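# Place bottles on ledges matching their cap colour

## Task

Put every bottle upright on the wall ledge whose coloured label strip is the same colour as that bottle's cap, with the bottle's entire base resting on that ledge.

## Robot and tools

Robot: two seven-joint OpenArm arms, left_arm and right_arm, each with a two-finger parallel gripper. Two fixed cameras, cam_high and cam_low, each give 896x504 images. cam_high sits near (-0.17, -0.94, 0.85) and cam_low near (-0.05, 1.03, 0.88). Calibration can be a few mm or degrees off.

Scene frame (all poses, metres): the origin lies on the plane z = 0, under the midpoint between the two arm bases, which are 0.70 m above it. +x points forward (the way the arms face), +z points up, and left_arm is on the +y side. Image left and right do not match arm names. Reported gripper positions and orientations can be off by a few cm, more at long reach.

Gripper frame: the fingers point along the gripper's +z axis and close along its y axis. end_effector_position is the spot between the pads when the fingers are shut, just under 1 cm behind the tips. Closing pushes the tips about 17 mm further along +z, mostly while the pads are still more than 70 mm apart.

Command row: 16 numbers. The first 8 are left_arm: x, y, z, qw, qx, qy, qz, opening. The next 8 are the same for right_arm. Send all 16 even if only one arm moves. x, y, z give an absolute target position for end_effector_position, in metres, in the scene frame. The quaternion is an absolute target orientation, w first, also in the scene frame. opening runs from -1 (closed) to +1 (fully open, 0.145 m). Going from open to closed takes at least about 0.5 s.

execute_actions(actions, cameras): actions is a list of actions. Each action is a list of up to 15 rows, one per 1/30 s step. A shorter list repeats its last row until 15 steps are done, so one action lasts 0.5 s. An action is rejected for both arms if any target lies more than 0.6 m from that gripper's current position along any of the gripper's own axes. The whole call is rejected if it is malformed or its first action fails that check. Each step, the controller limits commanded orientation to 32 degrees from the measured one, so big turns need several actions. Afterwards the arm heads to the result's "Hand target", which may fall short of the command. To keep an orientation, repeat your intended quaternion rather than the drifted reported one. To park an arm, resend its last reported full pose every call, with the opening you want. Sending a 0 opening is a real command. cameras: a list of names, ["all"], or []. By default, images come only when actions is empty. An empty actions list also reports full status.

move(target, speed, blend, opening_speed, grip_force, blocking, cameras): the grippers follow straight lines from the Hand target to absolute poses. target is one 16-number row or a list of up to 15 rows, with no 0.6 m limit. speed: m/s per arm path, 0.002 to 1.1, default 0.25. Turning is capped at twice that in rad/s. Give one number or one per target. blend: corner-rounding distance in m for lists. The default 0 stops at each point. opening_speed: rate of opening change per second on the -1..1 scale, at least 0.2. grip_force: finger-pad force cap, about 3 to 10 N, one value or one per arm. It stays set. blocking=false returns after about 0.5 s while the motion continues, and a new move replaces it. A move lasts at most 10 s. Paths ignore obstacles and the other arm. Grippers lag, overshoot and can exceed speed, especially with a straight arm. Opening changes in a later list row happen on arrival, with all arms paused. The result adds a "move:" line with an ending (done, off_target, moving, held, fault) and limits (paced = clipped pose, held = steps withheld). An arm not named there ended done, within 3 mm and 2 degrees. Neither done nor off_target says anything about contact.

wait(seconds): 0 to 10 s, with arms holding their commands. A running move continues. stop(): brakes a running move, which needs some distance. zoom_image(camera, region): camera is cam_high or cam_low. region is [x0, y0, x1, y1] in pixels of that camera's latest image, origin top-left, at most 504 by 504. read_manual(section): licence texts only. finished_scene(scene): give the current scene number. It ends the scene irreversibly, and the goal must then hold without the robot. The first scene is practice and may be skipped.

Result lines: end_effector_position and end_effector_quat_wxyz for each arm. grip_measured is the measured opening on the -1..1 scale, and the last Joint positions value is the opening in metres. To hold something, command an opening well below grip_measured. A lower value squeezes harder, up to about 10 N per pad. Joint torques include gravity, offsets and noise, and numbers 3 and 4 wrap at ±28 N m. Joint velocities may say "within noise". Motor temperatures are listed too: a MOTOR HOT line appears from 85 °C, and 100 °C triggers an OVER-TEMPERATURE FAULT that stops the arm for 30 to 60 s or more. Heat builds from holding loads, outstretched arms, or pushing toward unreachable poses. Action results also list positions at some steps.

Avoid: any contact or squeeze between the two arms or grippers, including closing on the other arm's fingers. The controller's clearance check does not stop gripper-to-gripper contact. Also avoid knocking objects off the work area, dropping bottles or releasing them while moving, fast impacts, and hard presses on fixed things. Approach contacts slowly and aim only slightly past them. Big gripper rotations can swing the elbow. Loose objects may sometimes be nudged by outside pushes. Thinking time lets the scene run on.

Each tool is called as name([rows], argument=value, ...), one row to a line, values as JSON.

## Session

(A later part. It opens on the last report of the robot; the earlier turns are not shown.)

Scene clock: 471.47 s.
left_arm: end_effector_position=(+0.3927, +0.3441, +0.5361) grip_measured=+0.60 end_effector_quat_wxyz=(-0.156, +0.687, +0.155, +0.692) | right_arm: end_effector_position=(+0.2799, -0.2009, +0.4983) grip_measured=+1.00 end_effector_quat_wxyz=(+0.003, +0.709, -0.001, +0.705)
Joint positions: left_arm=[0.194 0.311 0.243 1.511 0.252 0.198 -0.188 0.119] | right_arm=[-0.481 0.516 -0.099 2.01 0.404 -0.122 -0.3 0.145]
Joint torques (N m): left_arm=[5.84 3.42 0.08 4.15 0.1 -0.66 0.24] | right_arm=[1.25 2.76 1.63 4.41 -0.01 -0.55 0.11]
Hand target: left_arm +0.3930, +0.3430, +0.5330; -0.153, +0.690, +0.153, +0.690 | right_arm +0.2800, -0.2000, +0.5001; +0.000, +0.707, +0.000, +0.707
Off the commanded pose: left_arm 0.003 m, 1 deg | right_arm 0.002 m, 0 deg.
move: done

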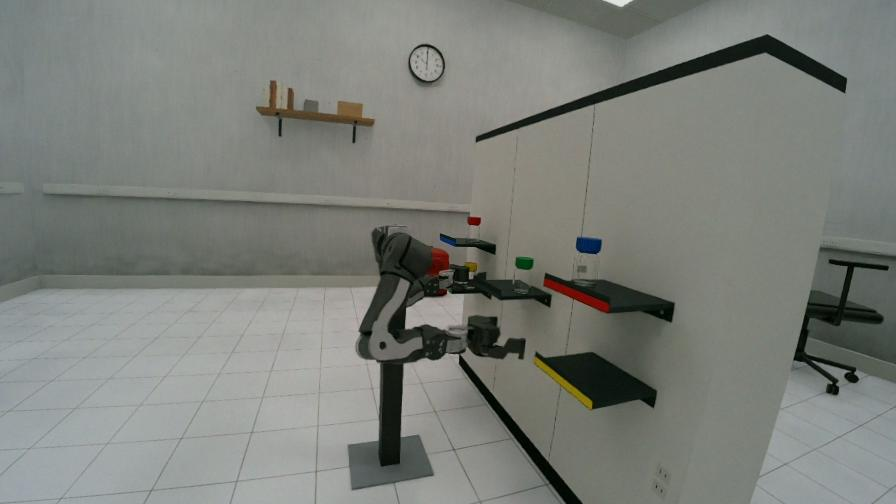

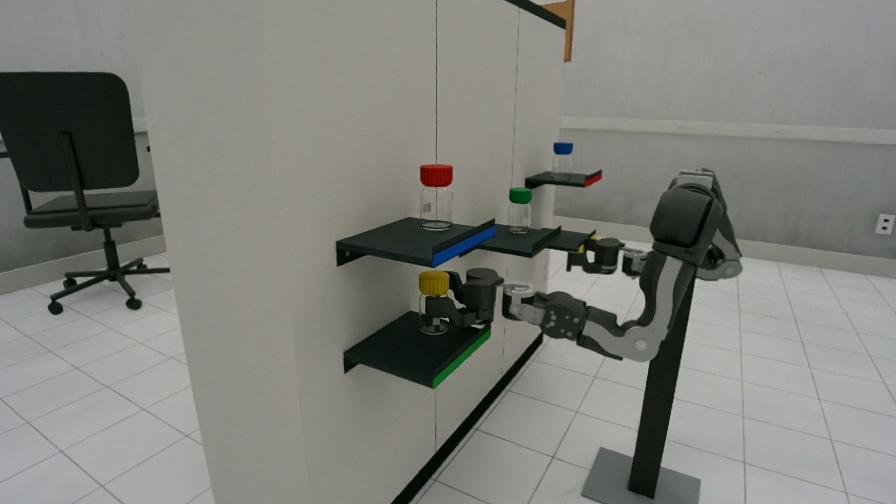

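move([
  [0.396, 0.3445, 0.533, -0.153, 0.69, 0.153, 0.69, -0.6, 0.28, -0.2, 0.5, 0, 0.7071, 0, 0.7071, 1],
  [0.396, 0.3445, 0.565, -0.153, 0.69, 0.153, 0.69, -0.6, 0.28, -0.2, 0.5, 0, 0.7071, 0, 0.7071, 1],
  [0.39, 0.19, 0.58, 0, 0.7071, 0, 0.7071, -0.6, 0.28, -0.2, 0.5, 0, 0.7071, 0, 0.7071, 1],
], speed=[0.1, 0.1, 0.15], opening_speed=1.0, cameras=["all"])

zoom_image(camera="cam_low", region=[340, 210, 580, 390])

Scene clock: 488.30 s.
left_arm: end_effector_position=(+0.3902, +0.1910, +0.5759) grip_measured=-0.56 end_effector_quat_wxyz=(-0.002, +0.712, +0.001, +0.702) | right_arm: end_effector_position=(+0.2799, -0.2009, +0.4983) grip_measured=+1.00 end_effector_quat_wxyz=(+0.003, +0.709, -0.001, +0.705)
Joint positions: left_arm=[0.153 0.281 -0.032 1.872 0.313 0.446 -0.128 0.033] | right_arm=[-0.481 0.516 -0.099 2.01 0.404 -0.122 -0.3 0.145]
Joint torques (N m): left_arm=[6.74 1.67 0.68 6.13 0.1 -0.8 0.15] | right_arm=[1.09 2.99 1.62 4.51 0 -0.56 0.13]
Hand target: left_arm +0.3900, +0.1900, +0.5800; +0.000, +0.707, +0.000, +0.707 | right_arm +0.2800, -0.2000, +0.5001; +0.000, +0.707, +0.000, +0.707
Off the commanded pose: left_arm 0.004 m, 1 deg | right_arm 0.002 m, 0 deg.
move: off_target (left_arm)

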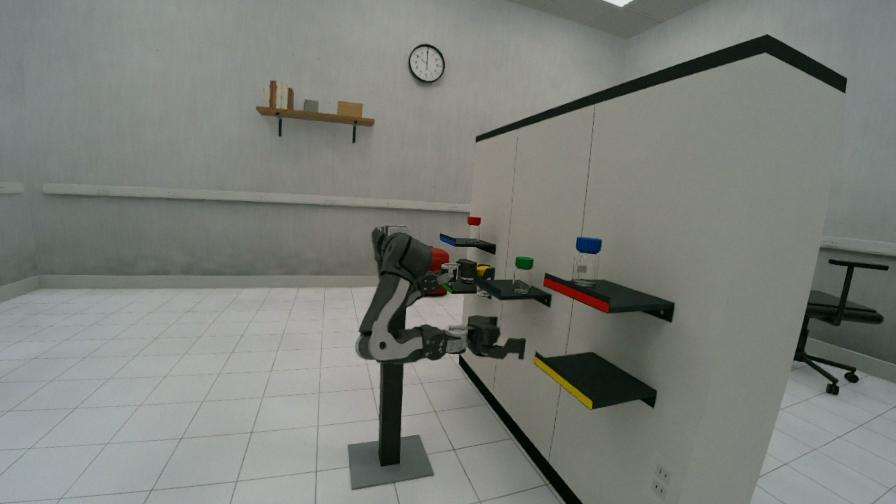

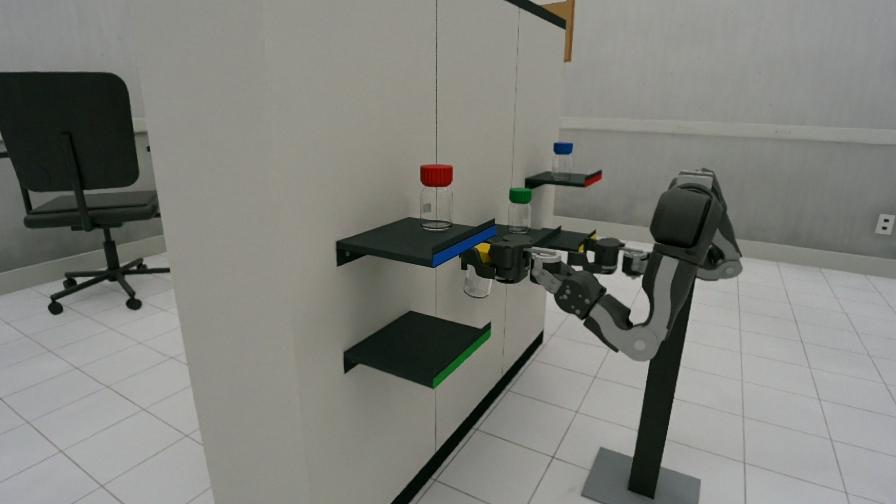

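Scaled by 2.100 from the camera's 896x504 image, which has a finer 1280x720 frame.

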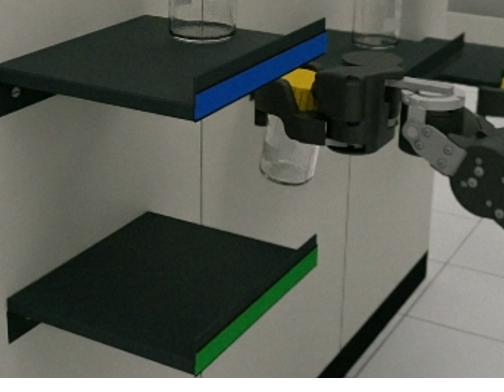

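zoom_image(camera="cam_low", region=[440, 220, 540, 310])

zoom_image(camera="cam_high", region=[440, 230, 540, 310])

Scaled by 5.040 from the camera's 896x504 image, which has a finer 1280x720 frame.

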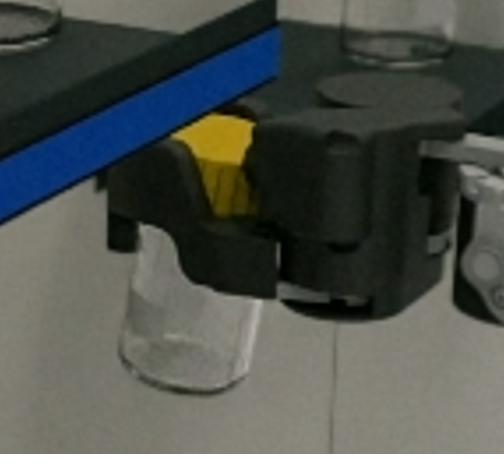

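Scaled by 5.040 from the camera's 896x504 image, which has a finer 1280x720 frame.

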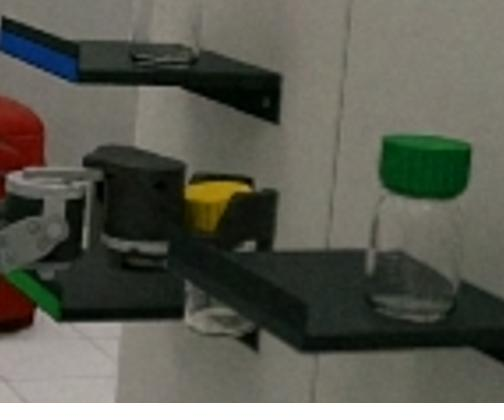

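move([
  [0.39, 0.19, 0.69, 0, 0.7933, 0, 0.6088, -0.7, 0.28, -0.2, 0.5, 0, 0.7071, 0, 0.7071, 1],
  [0.415, 0.052, 0.69, 0, 0.7933, 0, 0.6088, -0.7, 0.28, -0.2, 0.5, 0, 0.7071, 0, 0.7071, 1],
], speed=[0.1, 0.12], cameras=["all"])

zoom_image(camera="cam_low", region=[450, 170, 570, 270])

zoom_image(camera="cam_high", region=[440, 220, 560, 310])

Scene clock: 535.23 s.
left_arm: end_effector_position=(+0.4146, +0.0507, +0.6877) grip_measured=-0.56 end_effector_quat_wxyz=(+0.002, +0.796, -0.004, +0.606) | right_arm: end_effector_position=(+0.2799, -0.2009, +0.4983) grip_measured=+1.00 end_effector_quat_wxyz=(+0.003, +0.709, -0.001, +0.705)
Joint positions: left_arm=[1.091 0.25 -0.79 1.753 1.46 0.748 -1.368 0.033] | right_arm=[-0.481 0.516 -0.099 2.01 0.404 -0.122 -0.3 0.145]
Joint torques (N m): left_arm=[10.27 -0.46 2.47 2.28 -0.44 -0.31 -0.02] | right_arm=[1.04 2.97 1.66 4.46 0.02 -0.56 0.14]
Hand target: left_arm +0.4150, +0.0520, +0.6900; +0.000, +0.793, +0.000, +0.609 | right_arm +0.2800, -0.2000, +0.5001; +0.000, +0.707, +0.000, +0.707
Off the commanded pose: left_arm 0.003 m, 1 deg | right_arm 0.002 m, 0 deg.
move: done

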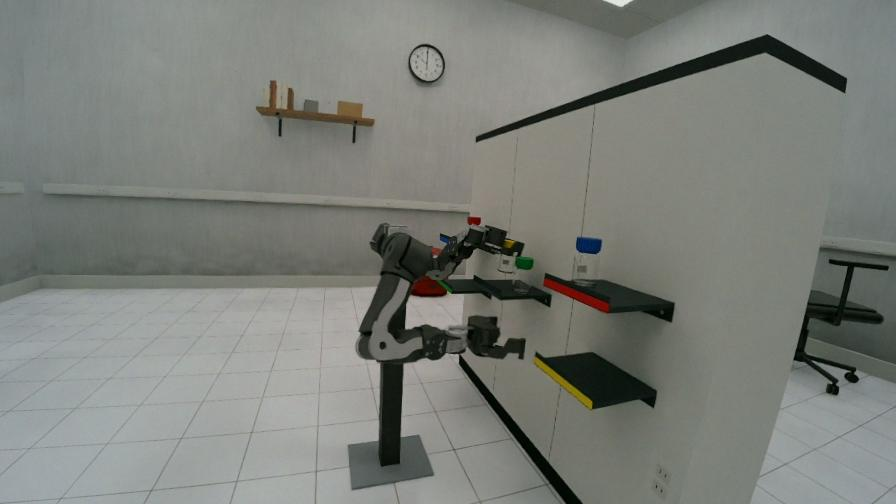

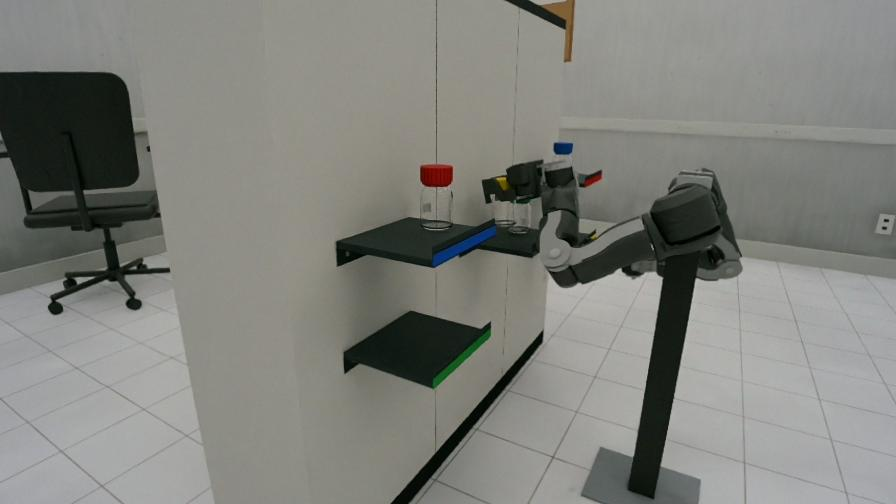

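Scaled by 4.200 from the camera's 896x504 image, which has a finer 1280x720 frame.

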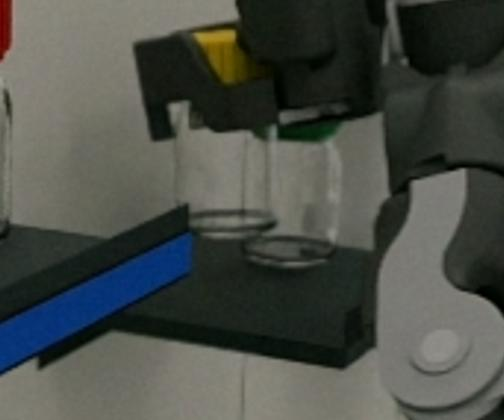

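Scaled by 4.200 from the camera's 896x504 image, which has a finer 1280x720 frame.

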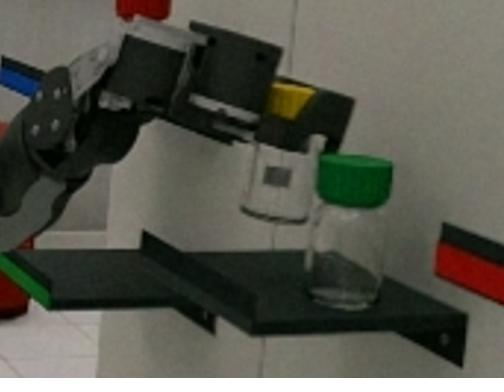

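move([
  [0.418, 0.050, 0.66, 0, 0.7933, 0, 0.6088, -0.7, 0.28, -0.2, 0.5, 0, 0.7071, 0, 0.7071, 1],
  [0.418, 0.050, 0.65, 0, 0.7933, 0, 0.6088, -0.7, 0.28, -0.2, 0.5, 0, 0.7071, 0, 0.7071, 1],
], speed=[0.06, 0.015], cameras=["all"])

zoom_image(camera="cam_low", region=[450, 170, 570, 270])

zoom_image(camera="cam_high", region=[440, 220, 560, 310])

Scene clock: 548.70 s.
left_arm: end_effector_position=(+0.4178, +0.0500, +0.6509) grip_measured=-0.56 end_effector_quat_wxyz=(+0.000, +0.794, +0.000, +0.608) | right_arm: end_effector_position=(+0.2799, -0.2009, +0.4983) grip_measured=+1.00 end_effector_quat_wxyz=(+0.003, +0.709, -0.001, +0.705)
Joint positions: left_arm=[1.006 0.292 -0.873 1.745 1.341 0.63 -1.275 0.033] | right_arm=[-0.481 0.516 -0.099 2.01 0.404 -0.122 -0.3 0.145]
Joint torques (N m): left_arm=[8.72 0.01 1.83 2.45 -0.48 -0.39 0.25] | right_arm=[0.91 2.89 1.73 4.41 0.01 -0.55 0.14]
Hand target: left_arm +0.4180, +0.0500, +0.6500; +0.000, +0.793, +0.000, +0.609 | right_arm +0.2800, -0.2000, +0.5001; +0.000, +0.707, +0.000, +0.707
Off the commanded pose: left_arm 0.001 m, 0 deg | right_arm 0.002 m, 0 deg.
move: done

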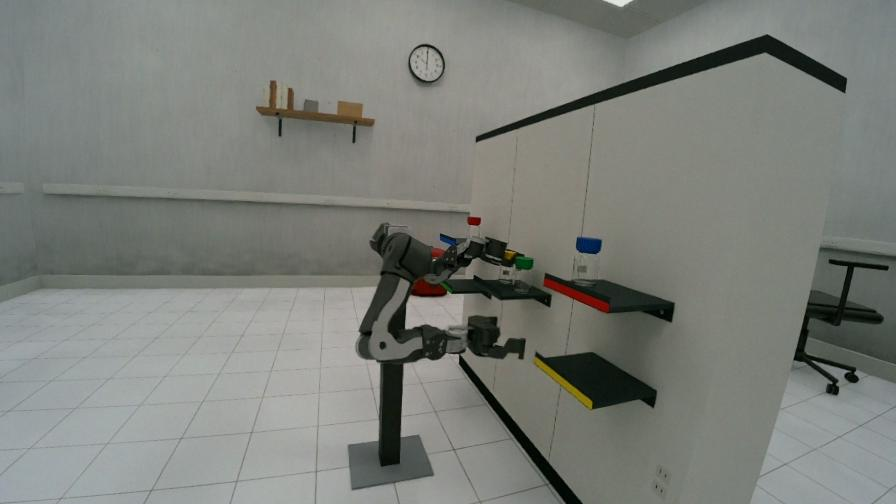

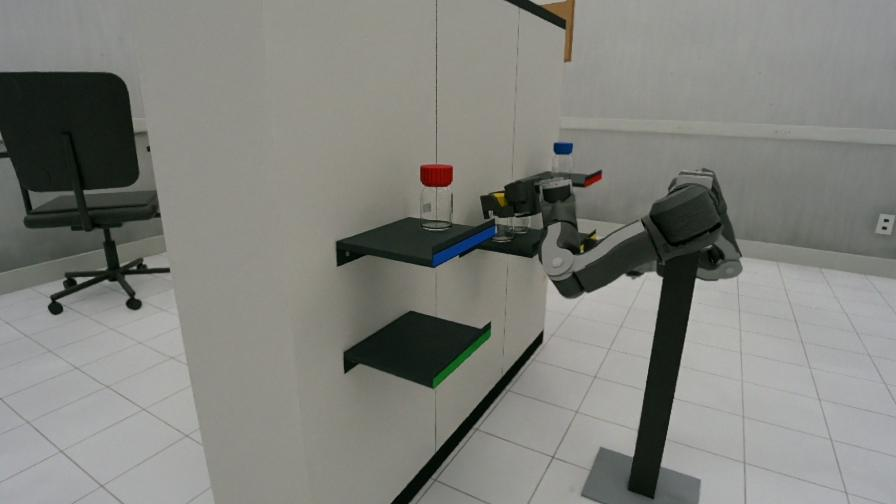

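Scaled by 4.200 from the camera's 896x504 image, which has a finer 1280x720 frame.

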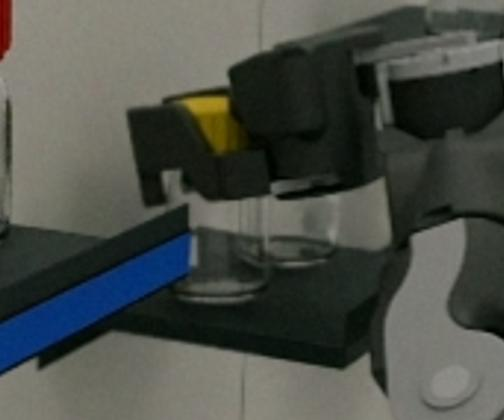

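Scaled by 4.200 from the camera's 896x504 image, which has a finer 1280x720 frame.

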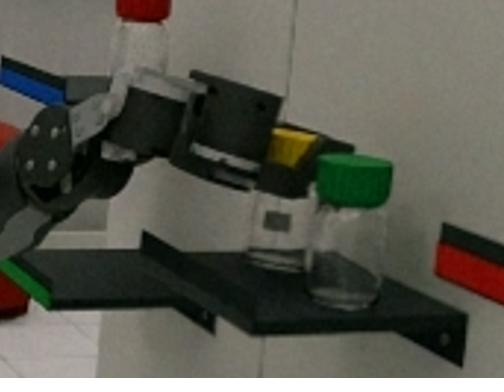

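move([
  [0.418, 0.050, 0.647, 0, 0.7933, 0, 0.6088, -0.7, 0.28, -0.2, 0.5, 0, 0.7071, 0, 0.7071, 1],
  [0.418, 0.050, 0.647, 0, 0.7933, 0, 0.6088, 0.1, 0.28, -0.2, 0.5, 0, 0.7071, 0, 0.7071, 1],
  [0.321, 0.050, 0.673, 0, 0.7933, 0, 0.6088, 0.1, 0.28, -0.2, 0.5, 0, 0.7071, 0, 0.7071, 1],
], speed=[0.01, 0.1, 0.1], opening_speed=0.6, cameras=["all"])

zoom_image(camera="cam_low", region=[450, 170, 570, 270])

zoom_image(camera="cam_high", region=[440, 220, 560, 310])

Scene clock: 566.57 s.
left_arm: end_effector_position=(+0.3209, +0.0495, +0.6748) grip_measured=+0.10 end_effector_quat_wxyz=(+0.040, +0.762, -0.017, +0.646) | right_arm: end_effector_position=(+0.2799, -0.2009, +0.4983) grip_measured=+1.00 end_effector_quat_wxyz=(+0.003, +0.709, -0.001, +0.705)
Joint positions: left_arm=[0.775 0.269 -0.779 2.269 1.368 0.781 -1.576 0.083] | right_arm=[-0.481 0.516 -0.099 2.01 0.404 -0.122 -0.3 0.145]
Joint torques (N m): left_arm=[5.84 -0.28 0.9 1.55 -0.3 0.01 -0.01] | right_arm=[1.07 2.94 1.51 4.55 0.01 -0.53 0.15]
Hand target: left_arm +0.3212, +0.0500, +0.6728; +0.036, +0.763, -0.018, +0.645 | right_arm +0.2800, -0.2000, +0.5001; +0.000, +0.707, +0.000, +0.707
Off the commanded pose: left_arm 0.002 m, 8 deg | right_arm 0.002 m, 0 deg.
joint sent to its limit (left arm) — joint 6 (wrist pitch), upper limit; joint 7 (wrist yaw), lower limit. The joint targets are off in orientation, not in position.
move: off_target (left_arm); target 2's new opening was sent with left_arm's hand 0.004 m and 0 deg from that target

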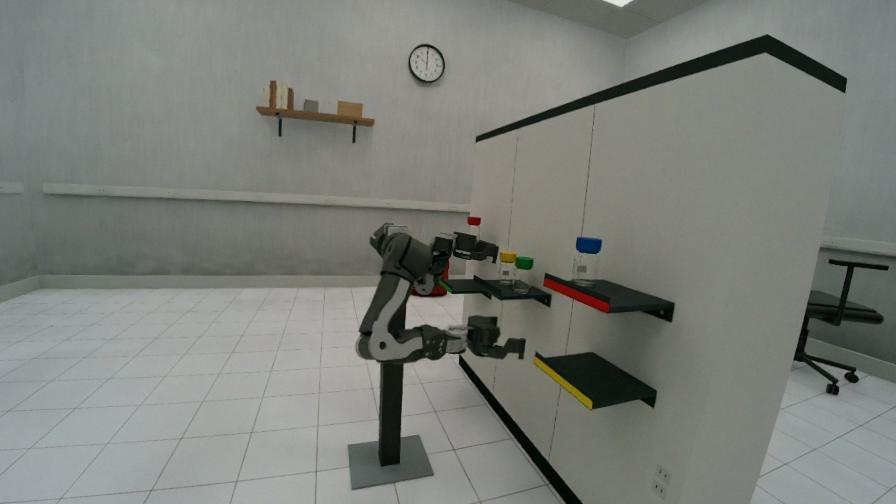

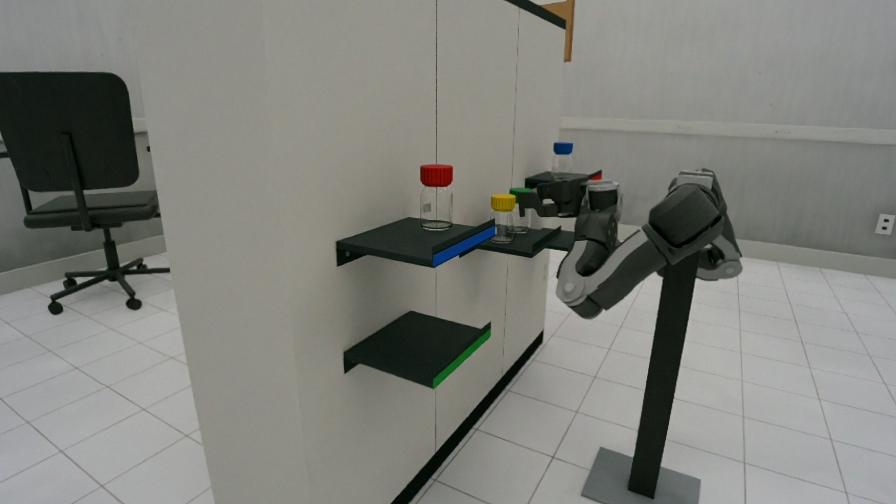

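Scaled by 4.200 from the camera's 896x504 image, which has a finer 1280x720 frame.

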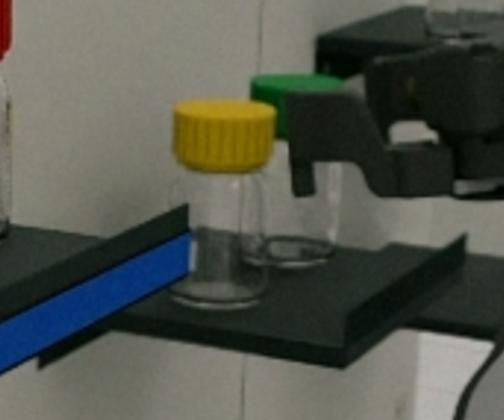

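Scaled by 4.200 from the camera's 896x504 image, which has a finer 1280x720 frame.

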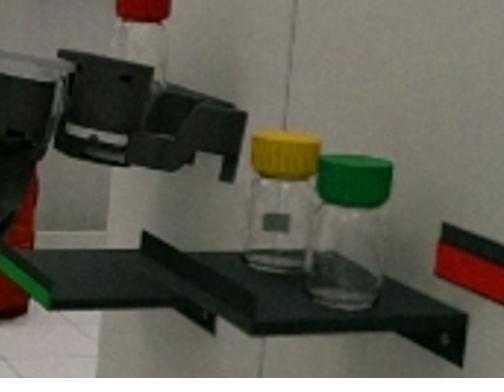

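move([
  [0.3, 0.12, 0.64, 0, 0.7071, 0, 0.7071, 0.1, 0.28, -0.2, 0.5, 0, 0.7071, 0, 0.7071, 1],
  [0.31, -0.02, 0.635, 0.153, 0.69, -0.153, 0.69, 0.1, 0.28, -0.2, 0.5, 0, 0.7071, 0, 0.7071, 1],
], cameras=["all"])

Scene clock: 588.90 s.
left_arm: end_effector_position=(+0.3099, -0.0191, +0.6358) grip_measured=+0.10 end_effector_quat_wxyz=(+0.152, +0.690, -0.151, +0.691) | right_arm: end_effector_position=(+0.2799, -0.2009, +0.4983) grip_measured=+1.00 end_effector_quat_wxyz=(+0.003, +0.709, -0.001, +0.705)
Joint positions: left_arm=[0.737 0.429 -1.111 2.18 0.939 0.414 -1.001 0.083] | right_arm=[-0.481 0.516 -0.099 2.01 0.404 -0.122 -0.3 0.145]
Joint torques (N m): left_arm=[6.42 -0.44 1.66 2.51 -0.3 -0.47 0.24] | right_arm=[1.12 3.02 1.55 4.46 0.01 -0.53 0.13]
Hand target: left_arm +0.3100, -0.0200, +0.6349; +0.153, +0.690, -0.153, +0.690 | right_arm +0.2800, -0.2000, +0.5001; +0.000, +0.707, +0.000, +0.707
Off the commanded pose: left_arm 0.001 m, 0 deg | right_arm 0.002 m, 0 deg.
move: done

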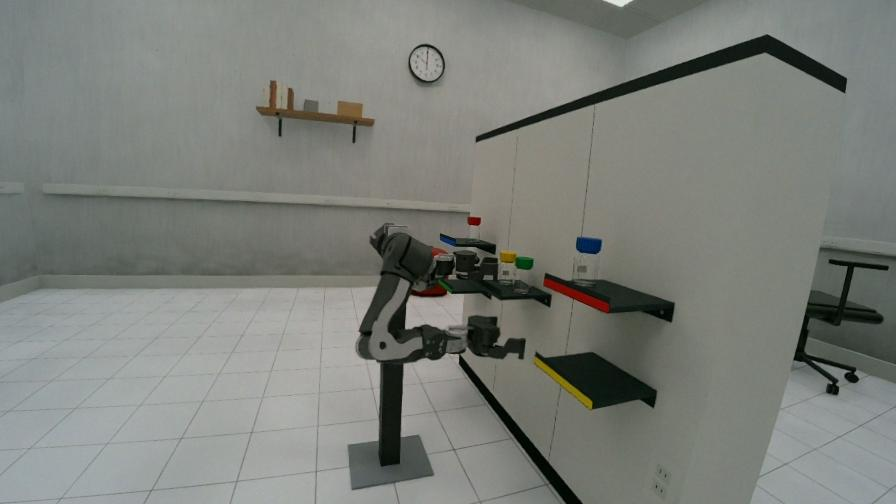

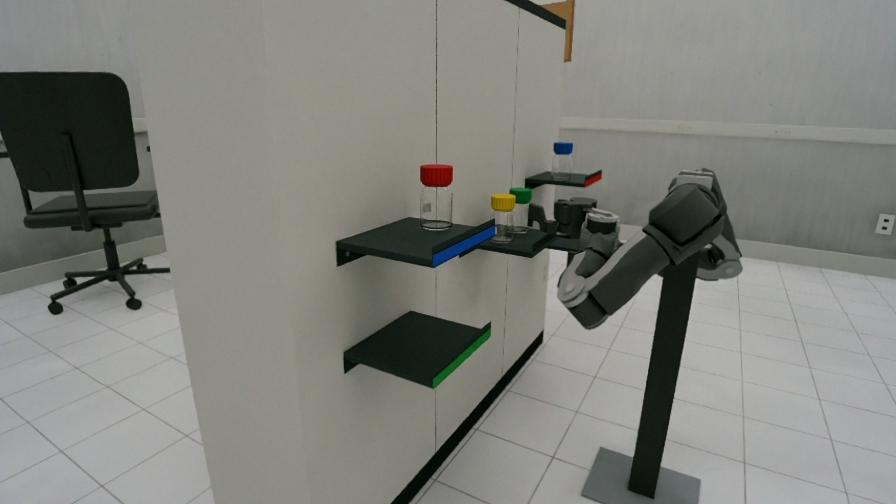

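move([
  [0.389, -0.0575, 0.635, 0.153, 0.69, -0.153, 0.69, 0.1, 0.28, -0.2, 0.5, 0, 0.7071, 0, 0.7071, 1],
  [0.389, -0.0575, 0.635, 0.153, 0.69, -0.153, 0.69, -0.6, 0.28, -0.2, 0.5, 0, 0.7071, 0, 0.7071, 1],
], cameras=["all"], speed=0.12, opening_speed=0.8)

zoom_image(camera="cam_low", region=[450, 170, 570, 270])

zoom_image(camera="cam_high", region=[440, 220, 560, 310])

Scene clock: 598.40 s.
left_arm: end_effector_position=(+0.3892, -0.0568, +0.6353) grip_measured=-0.24 end_effector_quat_wxyz=(+0.151, +0.690, -0.152, +0.691) | right_arm: end_effector_position=(+0.2799, -0.2009, +0.4983) grip_measured=+1.00 end_effector_quat_wxyz=(+0.003, +0.709, -0.001, +0.705)
Joint positions: left_arm=[0.926 0.234 -1.108 1.71 0.957 0.316 -0.792 0.058] | right_arm=[-0.481 0.516 -0.099 2.01 0.404 -0.122 -0.3 0.145]
Joint torques (N m): left_arm=[8.69 -1.02 2.52 2.93 -0.19 -0.54 0.22] | right_arm=[1.04 2.91 1.57 4.37 0.01 -0.54 0.13]
Hand target: left_arm +0.3890, -0.0575, +0.6350; +0.153, +0.690, -0.153, +0.690 | right_arm +0.2800, -0.2000, +0.5001; +0.000, +0.707, +0.000, +0.707
Off the commanded pose: left_arm 0.001 m, 0 deg | right_arm 0.002 m, 0 deg.
move: done

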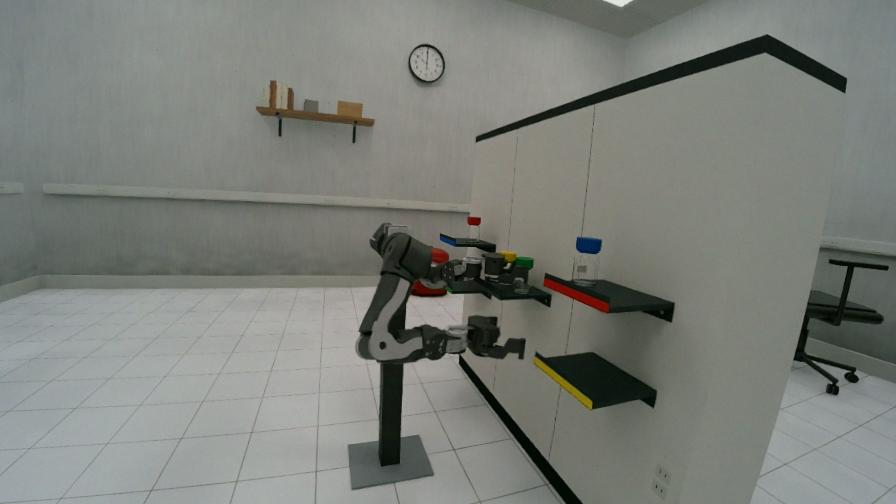

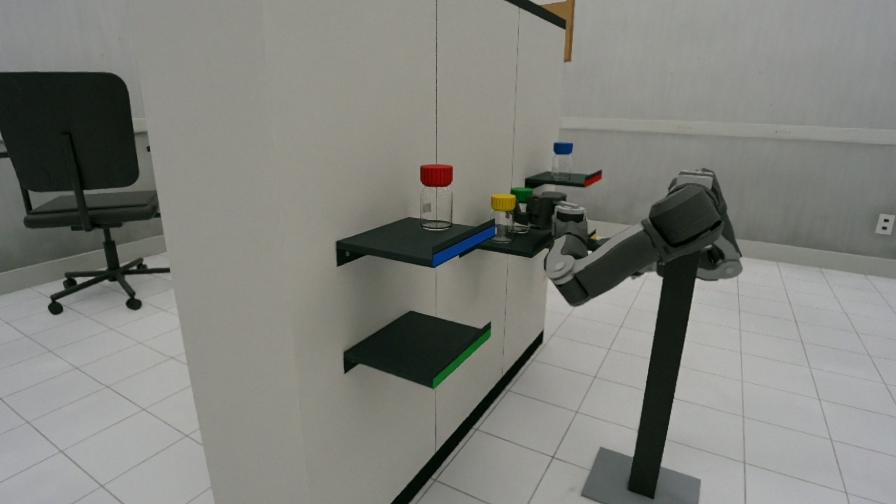

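Scaled by 4.200 from the camera's 896x504 image, which has a finer 1280x720 frame.

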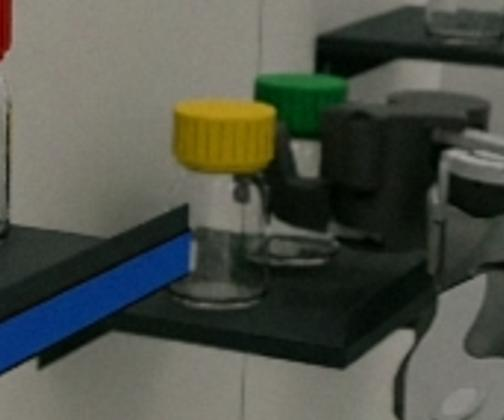

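Scaled by 4.200 from the camera's 896x504 image, which has a finer 1280x720 frame.

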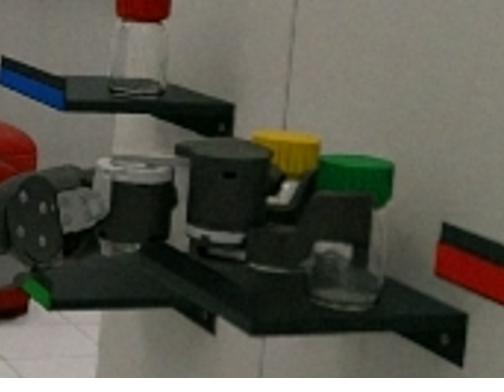

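move([
  [0.389, -0.0575, 0.785, 0.153, 0.69, -0.153, 0.69, -0.6, 0.28, -0.2, 0.5, 0, 0.7071, 0, 0.7071, 1],
  [0.385, 0.195, 0.77, 0, 0.7071, 0, 0.7071, -0.6, 0.28, -0.2, 0.5, 0, 0.7071, 0, 0.7071, 1],
], cameras=["all"], speed=[0.1, 0.15])

zoom_image(camera="cam_low", region=[420, 130, 580, 270])

Scene clock: 609.87 s.
left_arm: end_effector_position=(+0.3853, +0.1960, +0.7685) grip_measured=-0.24 end_effector_quat_wxyz=(-0.004, +0.710, -0.001, +0.704) | right_arm: end_effector_position=(+0.2799, -0.2009, +0.4983) grip_measured=+1.00 end_effector_quat_wxyz=(+0.003, +0.709, -0.001, +0.705)
Joint positions: left_arm=[1.047 0.871 -0.485 1.99 1.5 0.741 -0.913 0.058] | right_arm=[-0.481 0.516 -0.099 2.01 0.404 -0.122 -0.3 0.145]
Joint torques (N m): left_arm=[7.37 1.46 2.74 1.22 -0.31 -0.69 0.2] | right_arm=[1.12 2.94 1.69 4.49 0.02 -0.56 0.16]
Hand target: left_arm +0.3850, +0.1950, +0.7700; +0.000, +0.707, +0.000, +0.707 | right_arm +0.2800, -0.2000, +0.5001; +0.000, +0.707, +0.000, +0.707
Off the commanded pose: left_arm 0.002 m, 1 deg | right_arm 0.002 m, 0 deg.
move: done

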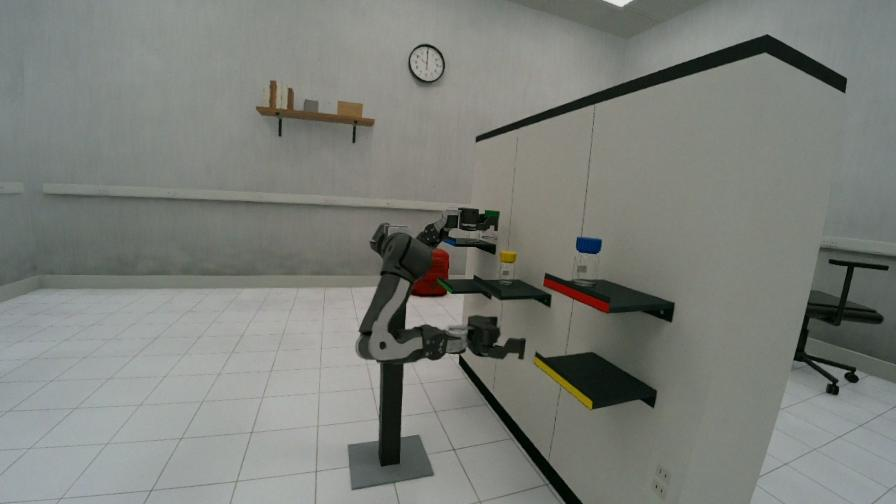

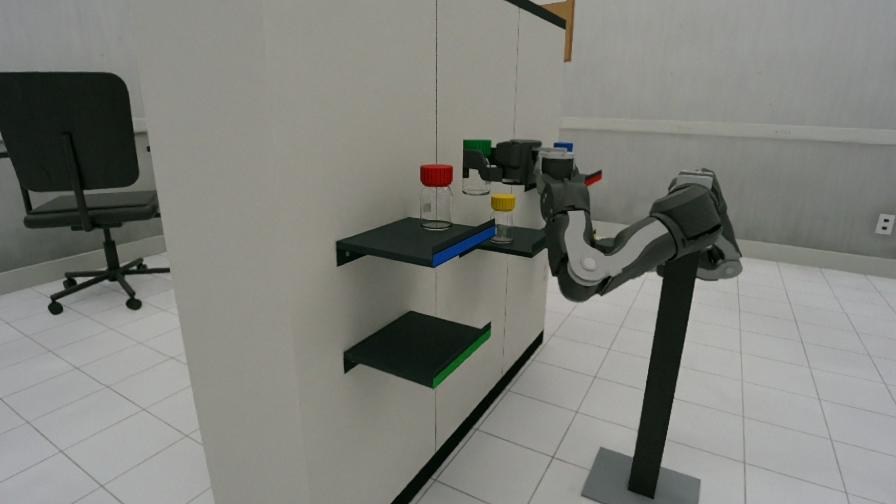

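Scaled by 3.150 from the camera's 896x504 image, which has a finer 1280x720 frame.

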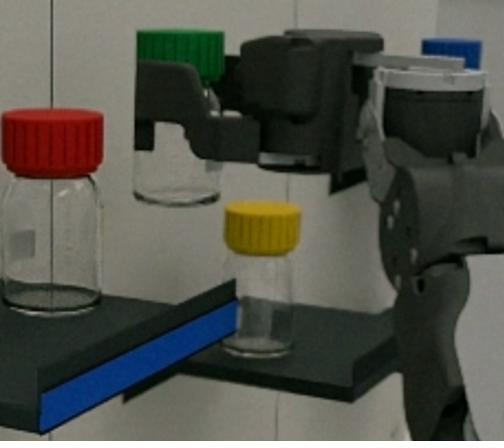

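move([
  [0.385, 0.195, 0.575, 0, 0.7071, 0, 0.7071, -0.6, 0.28, -0.2, 0.5, 0, 0.7071, 0, 0.7071, 0.4],
  [0.382, 0.335, 0.567, -0.131, 0.695, 0.131, 0.695, -0.6, 0.28, -0.15, 0.6, 0, 0.7071, 0, 0.7071, 0.4],
  [0.382, 0.335, 0.54, -0.131, 0.695, 0.131, 0.695, -0.6, 0.3, 0.026, 0.633, -0.0923, 0.701, 0.0923, 0.701, 0.4],
], cameras=["all"], speed=[0.15, 0.12, 0.15])

zoom_image(camera="cam_low", region=[340, 160, 620, 390])

Scene clock: 629.97 s.
left_arm: end_effector_position=(+0.3820, +0.3365, +0.5433) grip_measured=-0.24 end_effector_quat_wxyz=(-0.134, +0.692, +0.133, +0.697) | right_arm: end_effector_position=(+0.2996, +0.0270, +0.6341) grip_measured=+0.40 end_effector_quat_wxyz=(-0.096, +0.699, +0.093, +0.702)
Joint positions: left_arm=[0.187 0.951 -0.415 1.605 0.948 -0.138 -0.646 0.058] | right_arm=[0.213 -0.075 -0.803 2.15 0.143 0.77 -0.633 0.105]
Joint torques (N m): left_arm=[5.37 4.42 1.96 2.47 -0.2 -0.65 0.25] | right_arm=[2.91 -2.73 0.21 3.07 -0.2 -0.25 -0.12]
Hand target: left_arm +0.3820, +0.3350, +0.5401; -0.131, +0.695, +0.131, +0.695 | right_arm +0.3000, +0.0261, +0.6330; -0.092, +0.701, +0.092, +0.701
Off the commanded pose: left_arm 0.004 m, 0 deg | right_arm 0.002 m, 0 deg.
move: off_target (left_arm)

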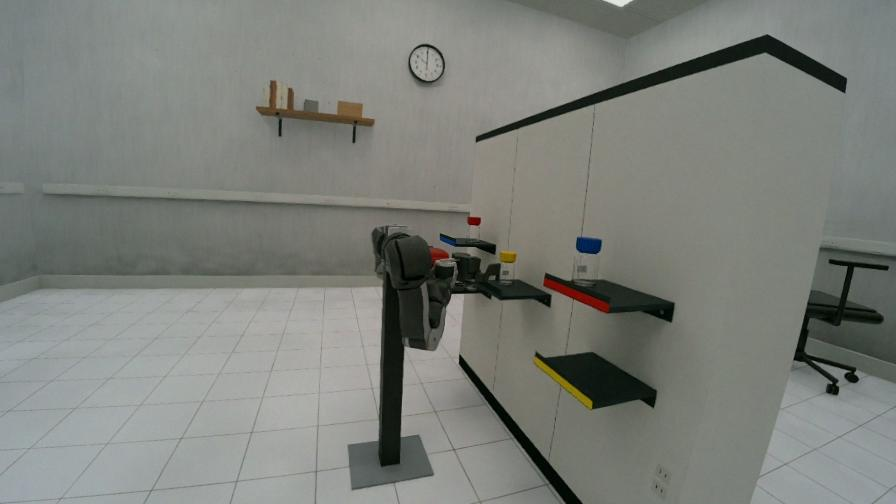

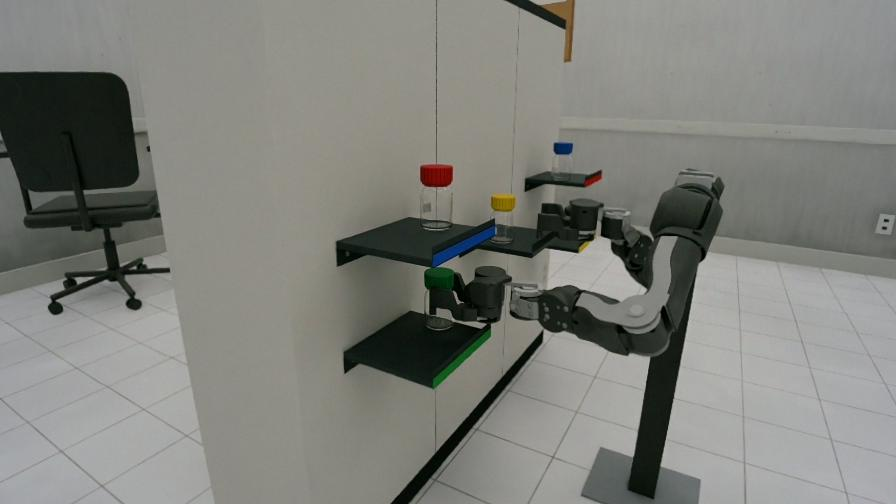

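Scaled by 1.800 from the camera's 896x504 image, which has a finer 1280x720 frame.

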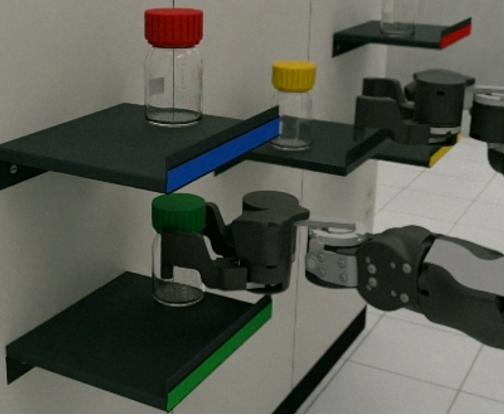

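move([
  [0.382, 0.345, 0.537, -0.131, 0.695, 0.131, 0.695, -0.6, 0.382, 0.048, 0.633, -0.0923, 0.701, 0.0923, 0.701, 0.4],
  [0.382, 0.345, 0.529, -0.131, 0.695, 0.131, 0.695, -0.6, 0.382, 0.048, 0.633, -0.0923, 0.701, 0.0923, 0.701, -0.6],
], cameras=["all"], speed=[0.12, 0.02], opening_speed=0.8)

zoom_image(camera="cam_low", region=[400, 170, 560, 350])

zoom_image(camera="cam_high", region=[440, 220, 560, 310])

Scene clock: 644.67 s.
left_arm: end_effector_position=(+0.3837, +0.3441, +0.5421) grip_measured=-0.24 end_effector_quat_wxyz=(-0.129, +0.679, +0.128, +0.711) | right_arm: end_effector_position=(+0.3823, +0.0471, +0.6326) grip_measured=-0.24 end_effector_quat_wxyz=(-0.090, +0.702, +0.091, +0.701)
Joint positions: left_arm=[0.187 0.954 -0.421 1.549 0.94 -0.211 -0.593 0.058] | right_arm=[0.495 -0.155 -0.669 1.733 0.235 0.636 -0.545 0.058]
Joint torques (N m): left_arm=[3.78 4.18 1.18 1.03 0.27 0.03 0.04] | right_arm=[5.16 -3.2 0.4 3.44 -0.11 -0.51 0.14]
Hand target: left_arm +0.3817, +0.3448, +0.5292; -0.131, +0.695, +0.131, +0.695 | right_arm +0.3820, +0.0480, +0.6331; -0.092, +0.701, +0.092, +0.701
Off the commanded pose: left_arm 0.013 m, 3 deg | right_arm 0.001 m, 0 deg.
move: off_target (left_arm)

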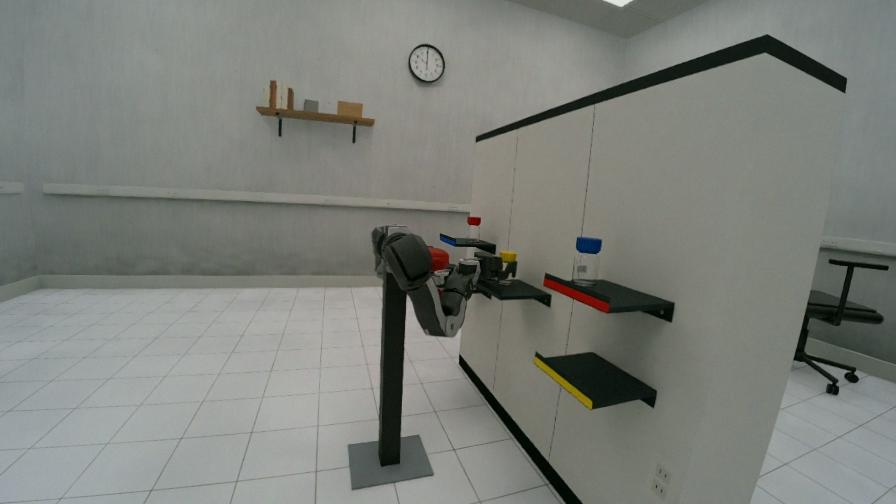

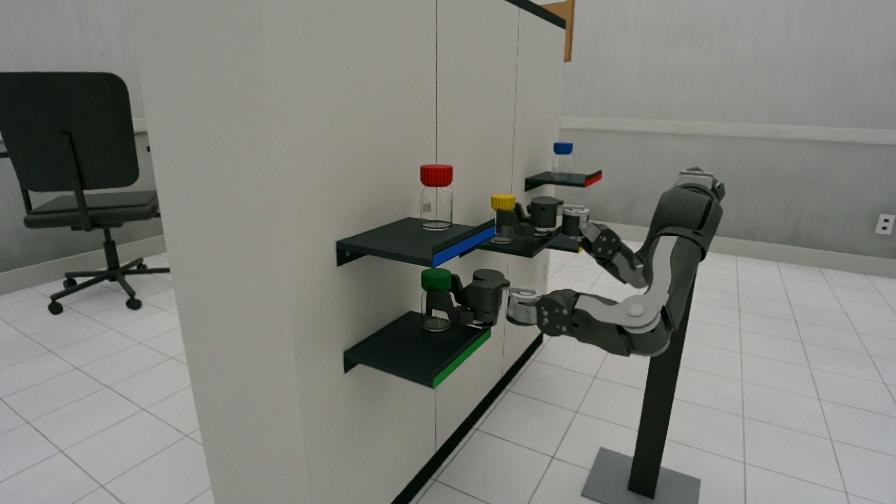

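Scaled by 2.800 from the camera's 896x504 image, which has a finer 1280x720 frame.

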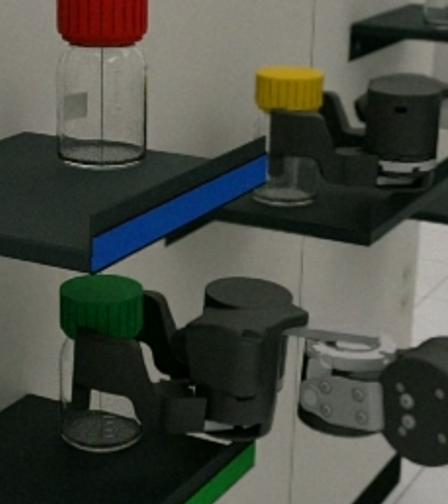

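Scaled by 4.200 from the camera's 896x504 image, which has a finer 1280x720 frame.

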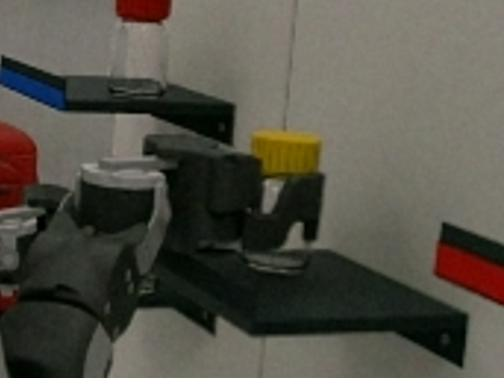

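move([
  [0.382, 0.345, 0.541, -0.131, 0.695, 0.131, 0.695, -0.6, 0.382, 0.048, 0.675, -0.0923, 0.701, 0.0923, 0.701, -0.6],
  [0.382, 0.345, 0.541, -0.131, 0.695, 0.131, 0.695, 0.2, 0.382, 0.048, 0.675, -0.0923, 0.701, 0.0923, 0.701, -0.6],
  [0.288, 0.308, 0.543, -0.131, 0.695, 0.131, 0.695, 0.2, 0.385, -0.2, 0.665, 0.0616,0.7044,-0.0616,0.7044, -0.6],
], cameras=["all"], speed=[0.1, 0.1,0.15], opening_speed=0.8)

zoom_image(camera="cam_low", region=[340, 160, 620, 390])

zoom_image(camera="cam_high", region=[440, 200, 640, 350])

Scene clock: 668.57 s.
left_arm: end_effector_position=(+0.2884, +0.3075, +0.5421) grip_measured=+0.20 end_effector_quat_wxyz=(-0.130, +0.696, +0.129, +0.694) | right_arm: end_effector_position=(+0.3850, -0.2010, +0.6627) grip_measured=-0.24 end_effector_quat_wxyz=(+0.065, +0.708, -0.062, +0.700)
Joint positions: left_arm=[-0.447 1.122 -0.162 2.05 0.882 -0.317 -0.895 0.09] | right_arm=[0.456 0.485 -0.227 2.045 0.746 0.734 -0.728 0.058]
Joint torques (N m): left_arm=[2.31 4.63 2.77 3.7 -0.32 -0.5 -0.04] | right_arm=[5.24 1.83 1.76 2.91 -0.26 -0.68 0.17]
Hand target: left_arm +0.2880, +0.3080, +0.5429; -0.131, +0.695, +0.131, +0.695 | right_arm +0.3850, -0.2000, +0.6650; +0.062, +0.704, -0.062, +0.704
Off the commanded pose: left_arm 0.001 m, 0 deg | right_arm 0.003 m, 1 deg.
move: done

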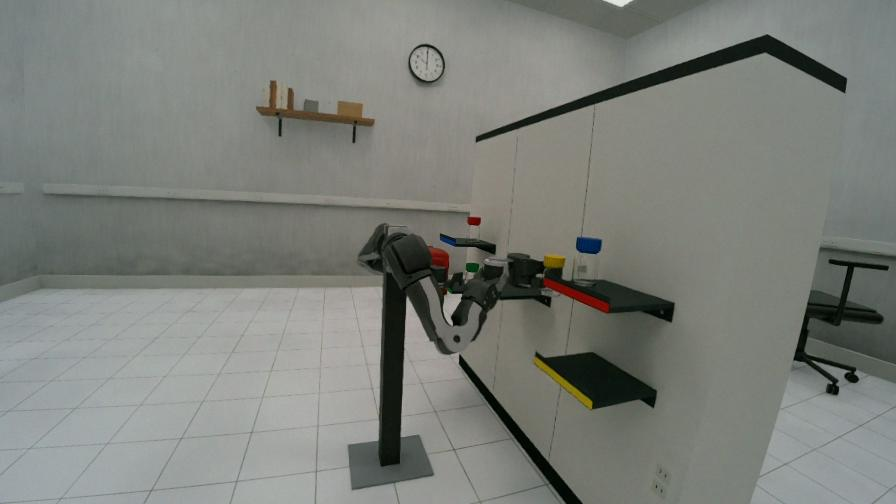

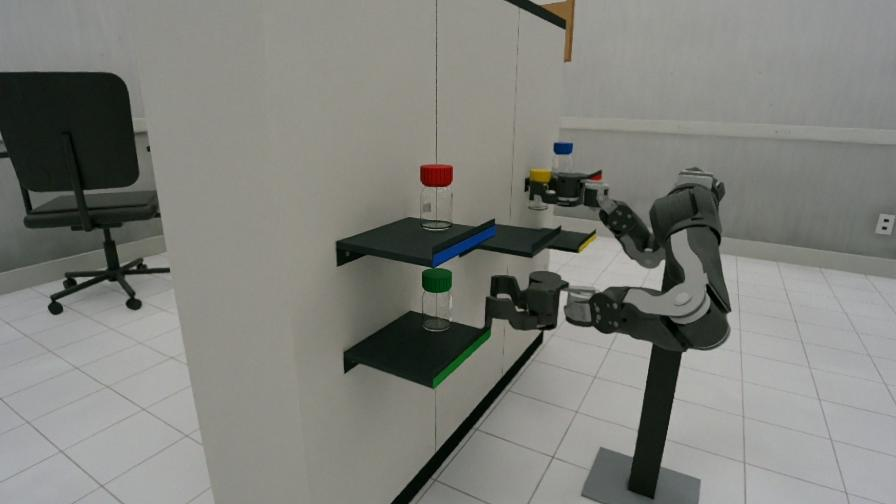

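Scaled by 1.800 from the camera's 896x504 image, which has a finer 1280x720 frame.

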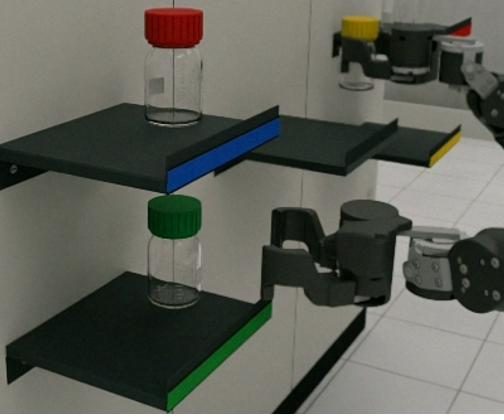

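Scaled by 2.520 from the camera's 896x504 image, which has a finer 1280x720 frame.

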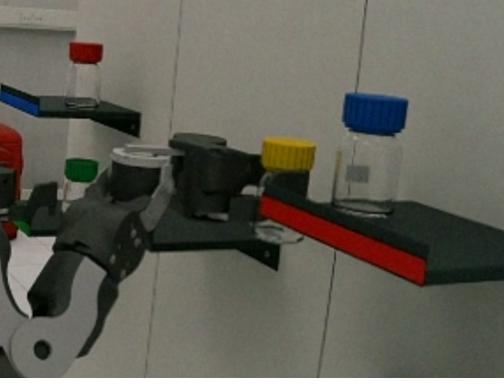

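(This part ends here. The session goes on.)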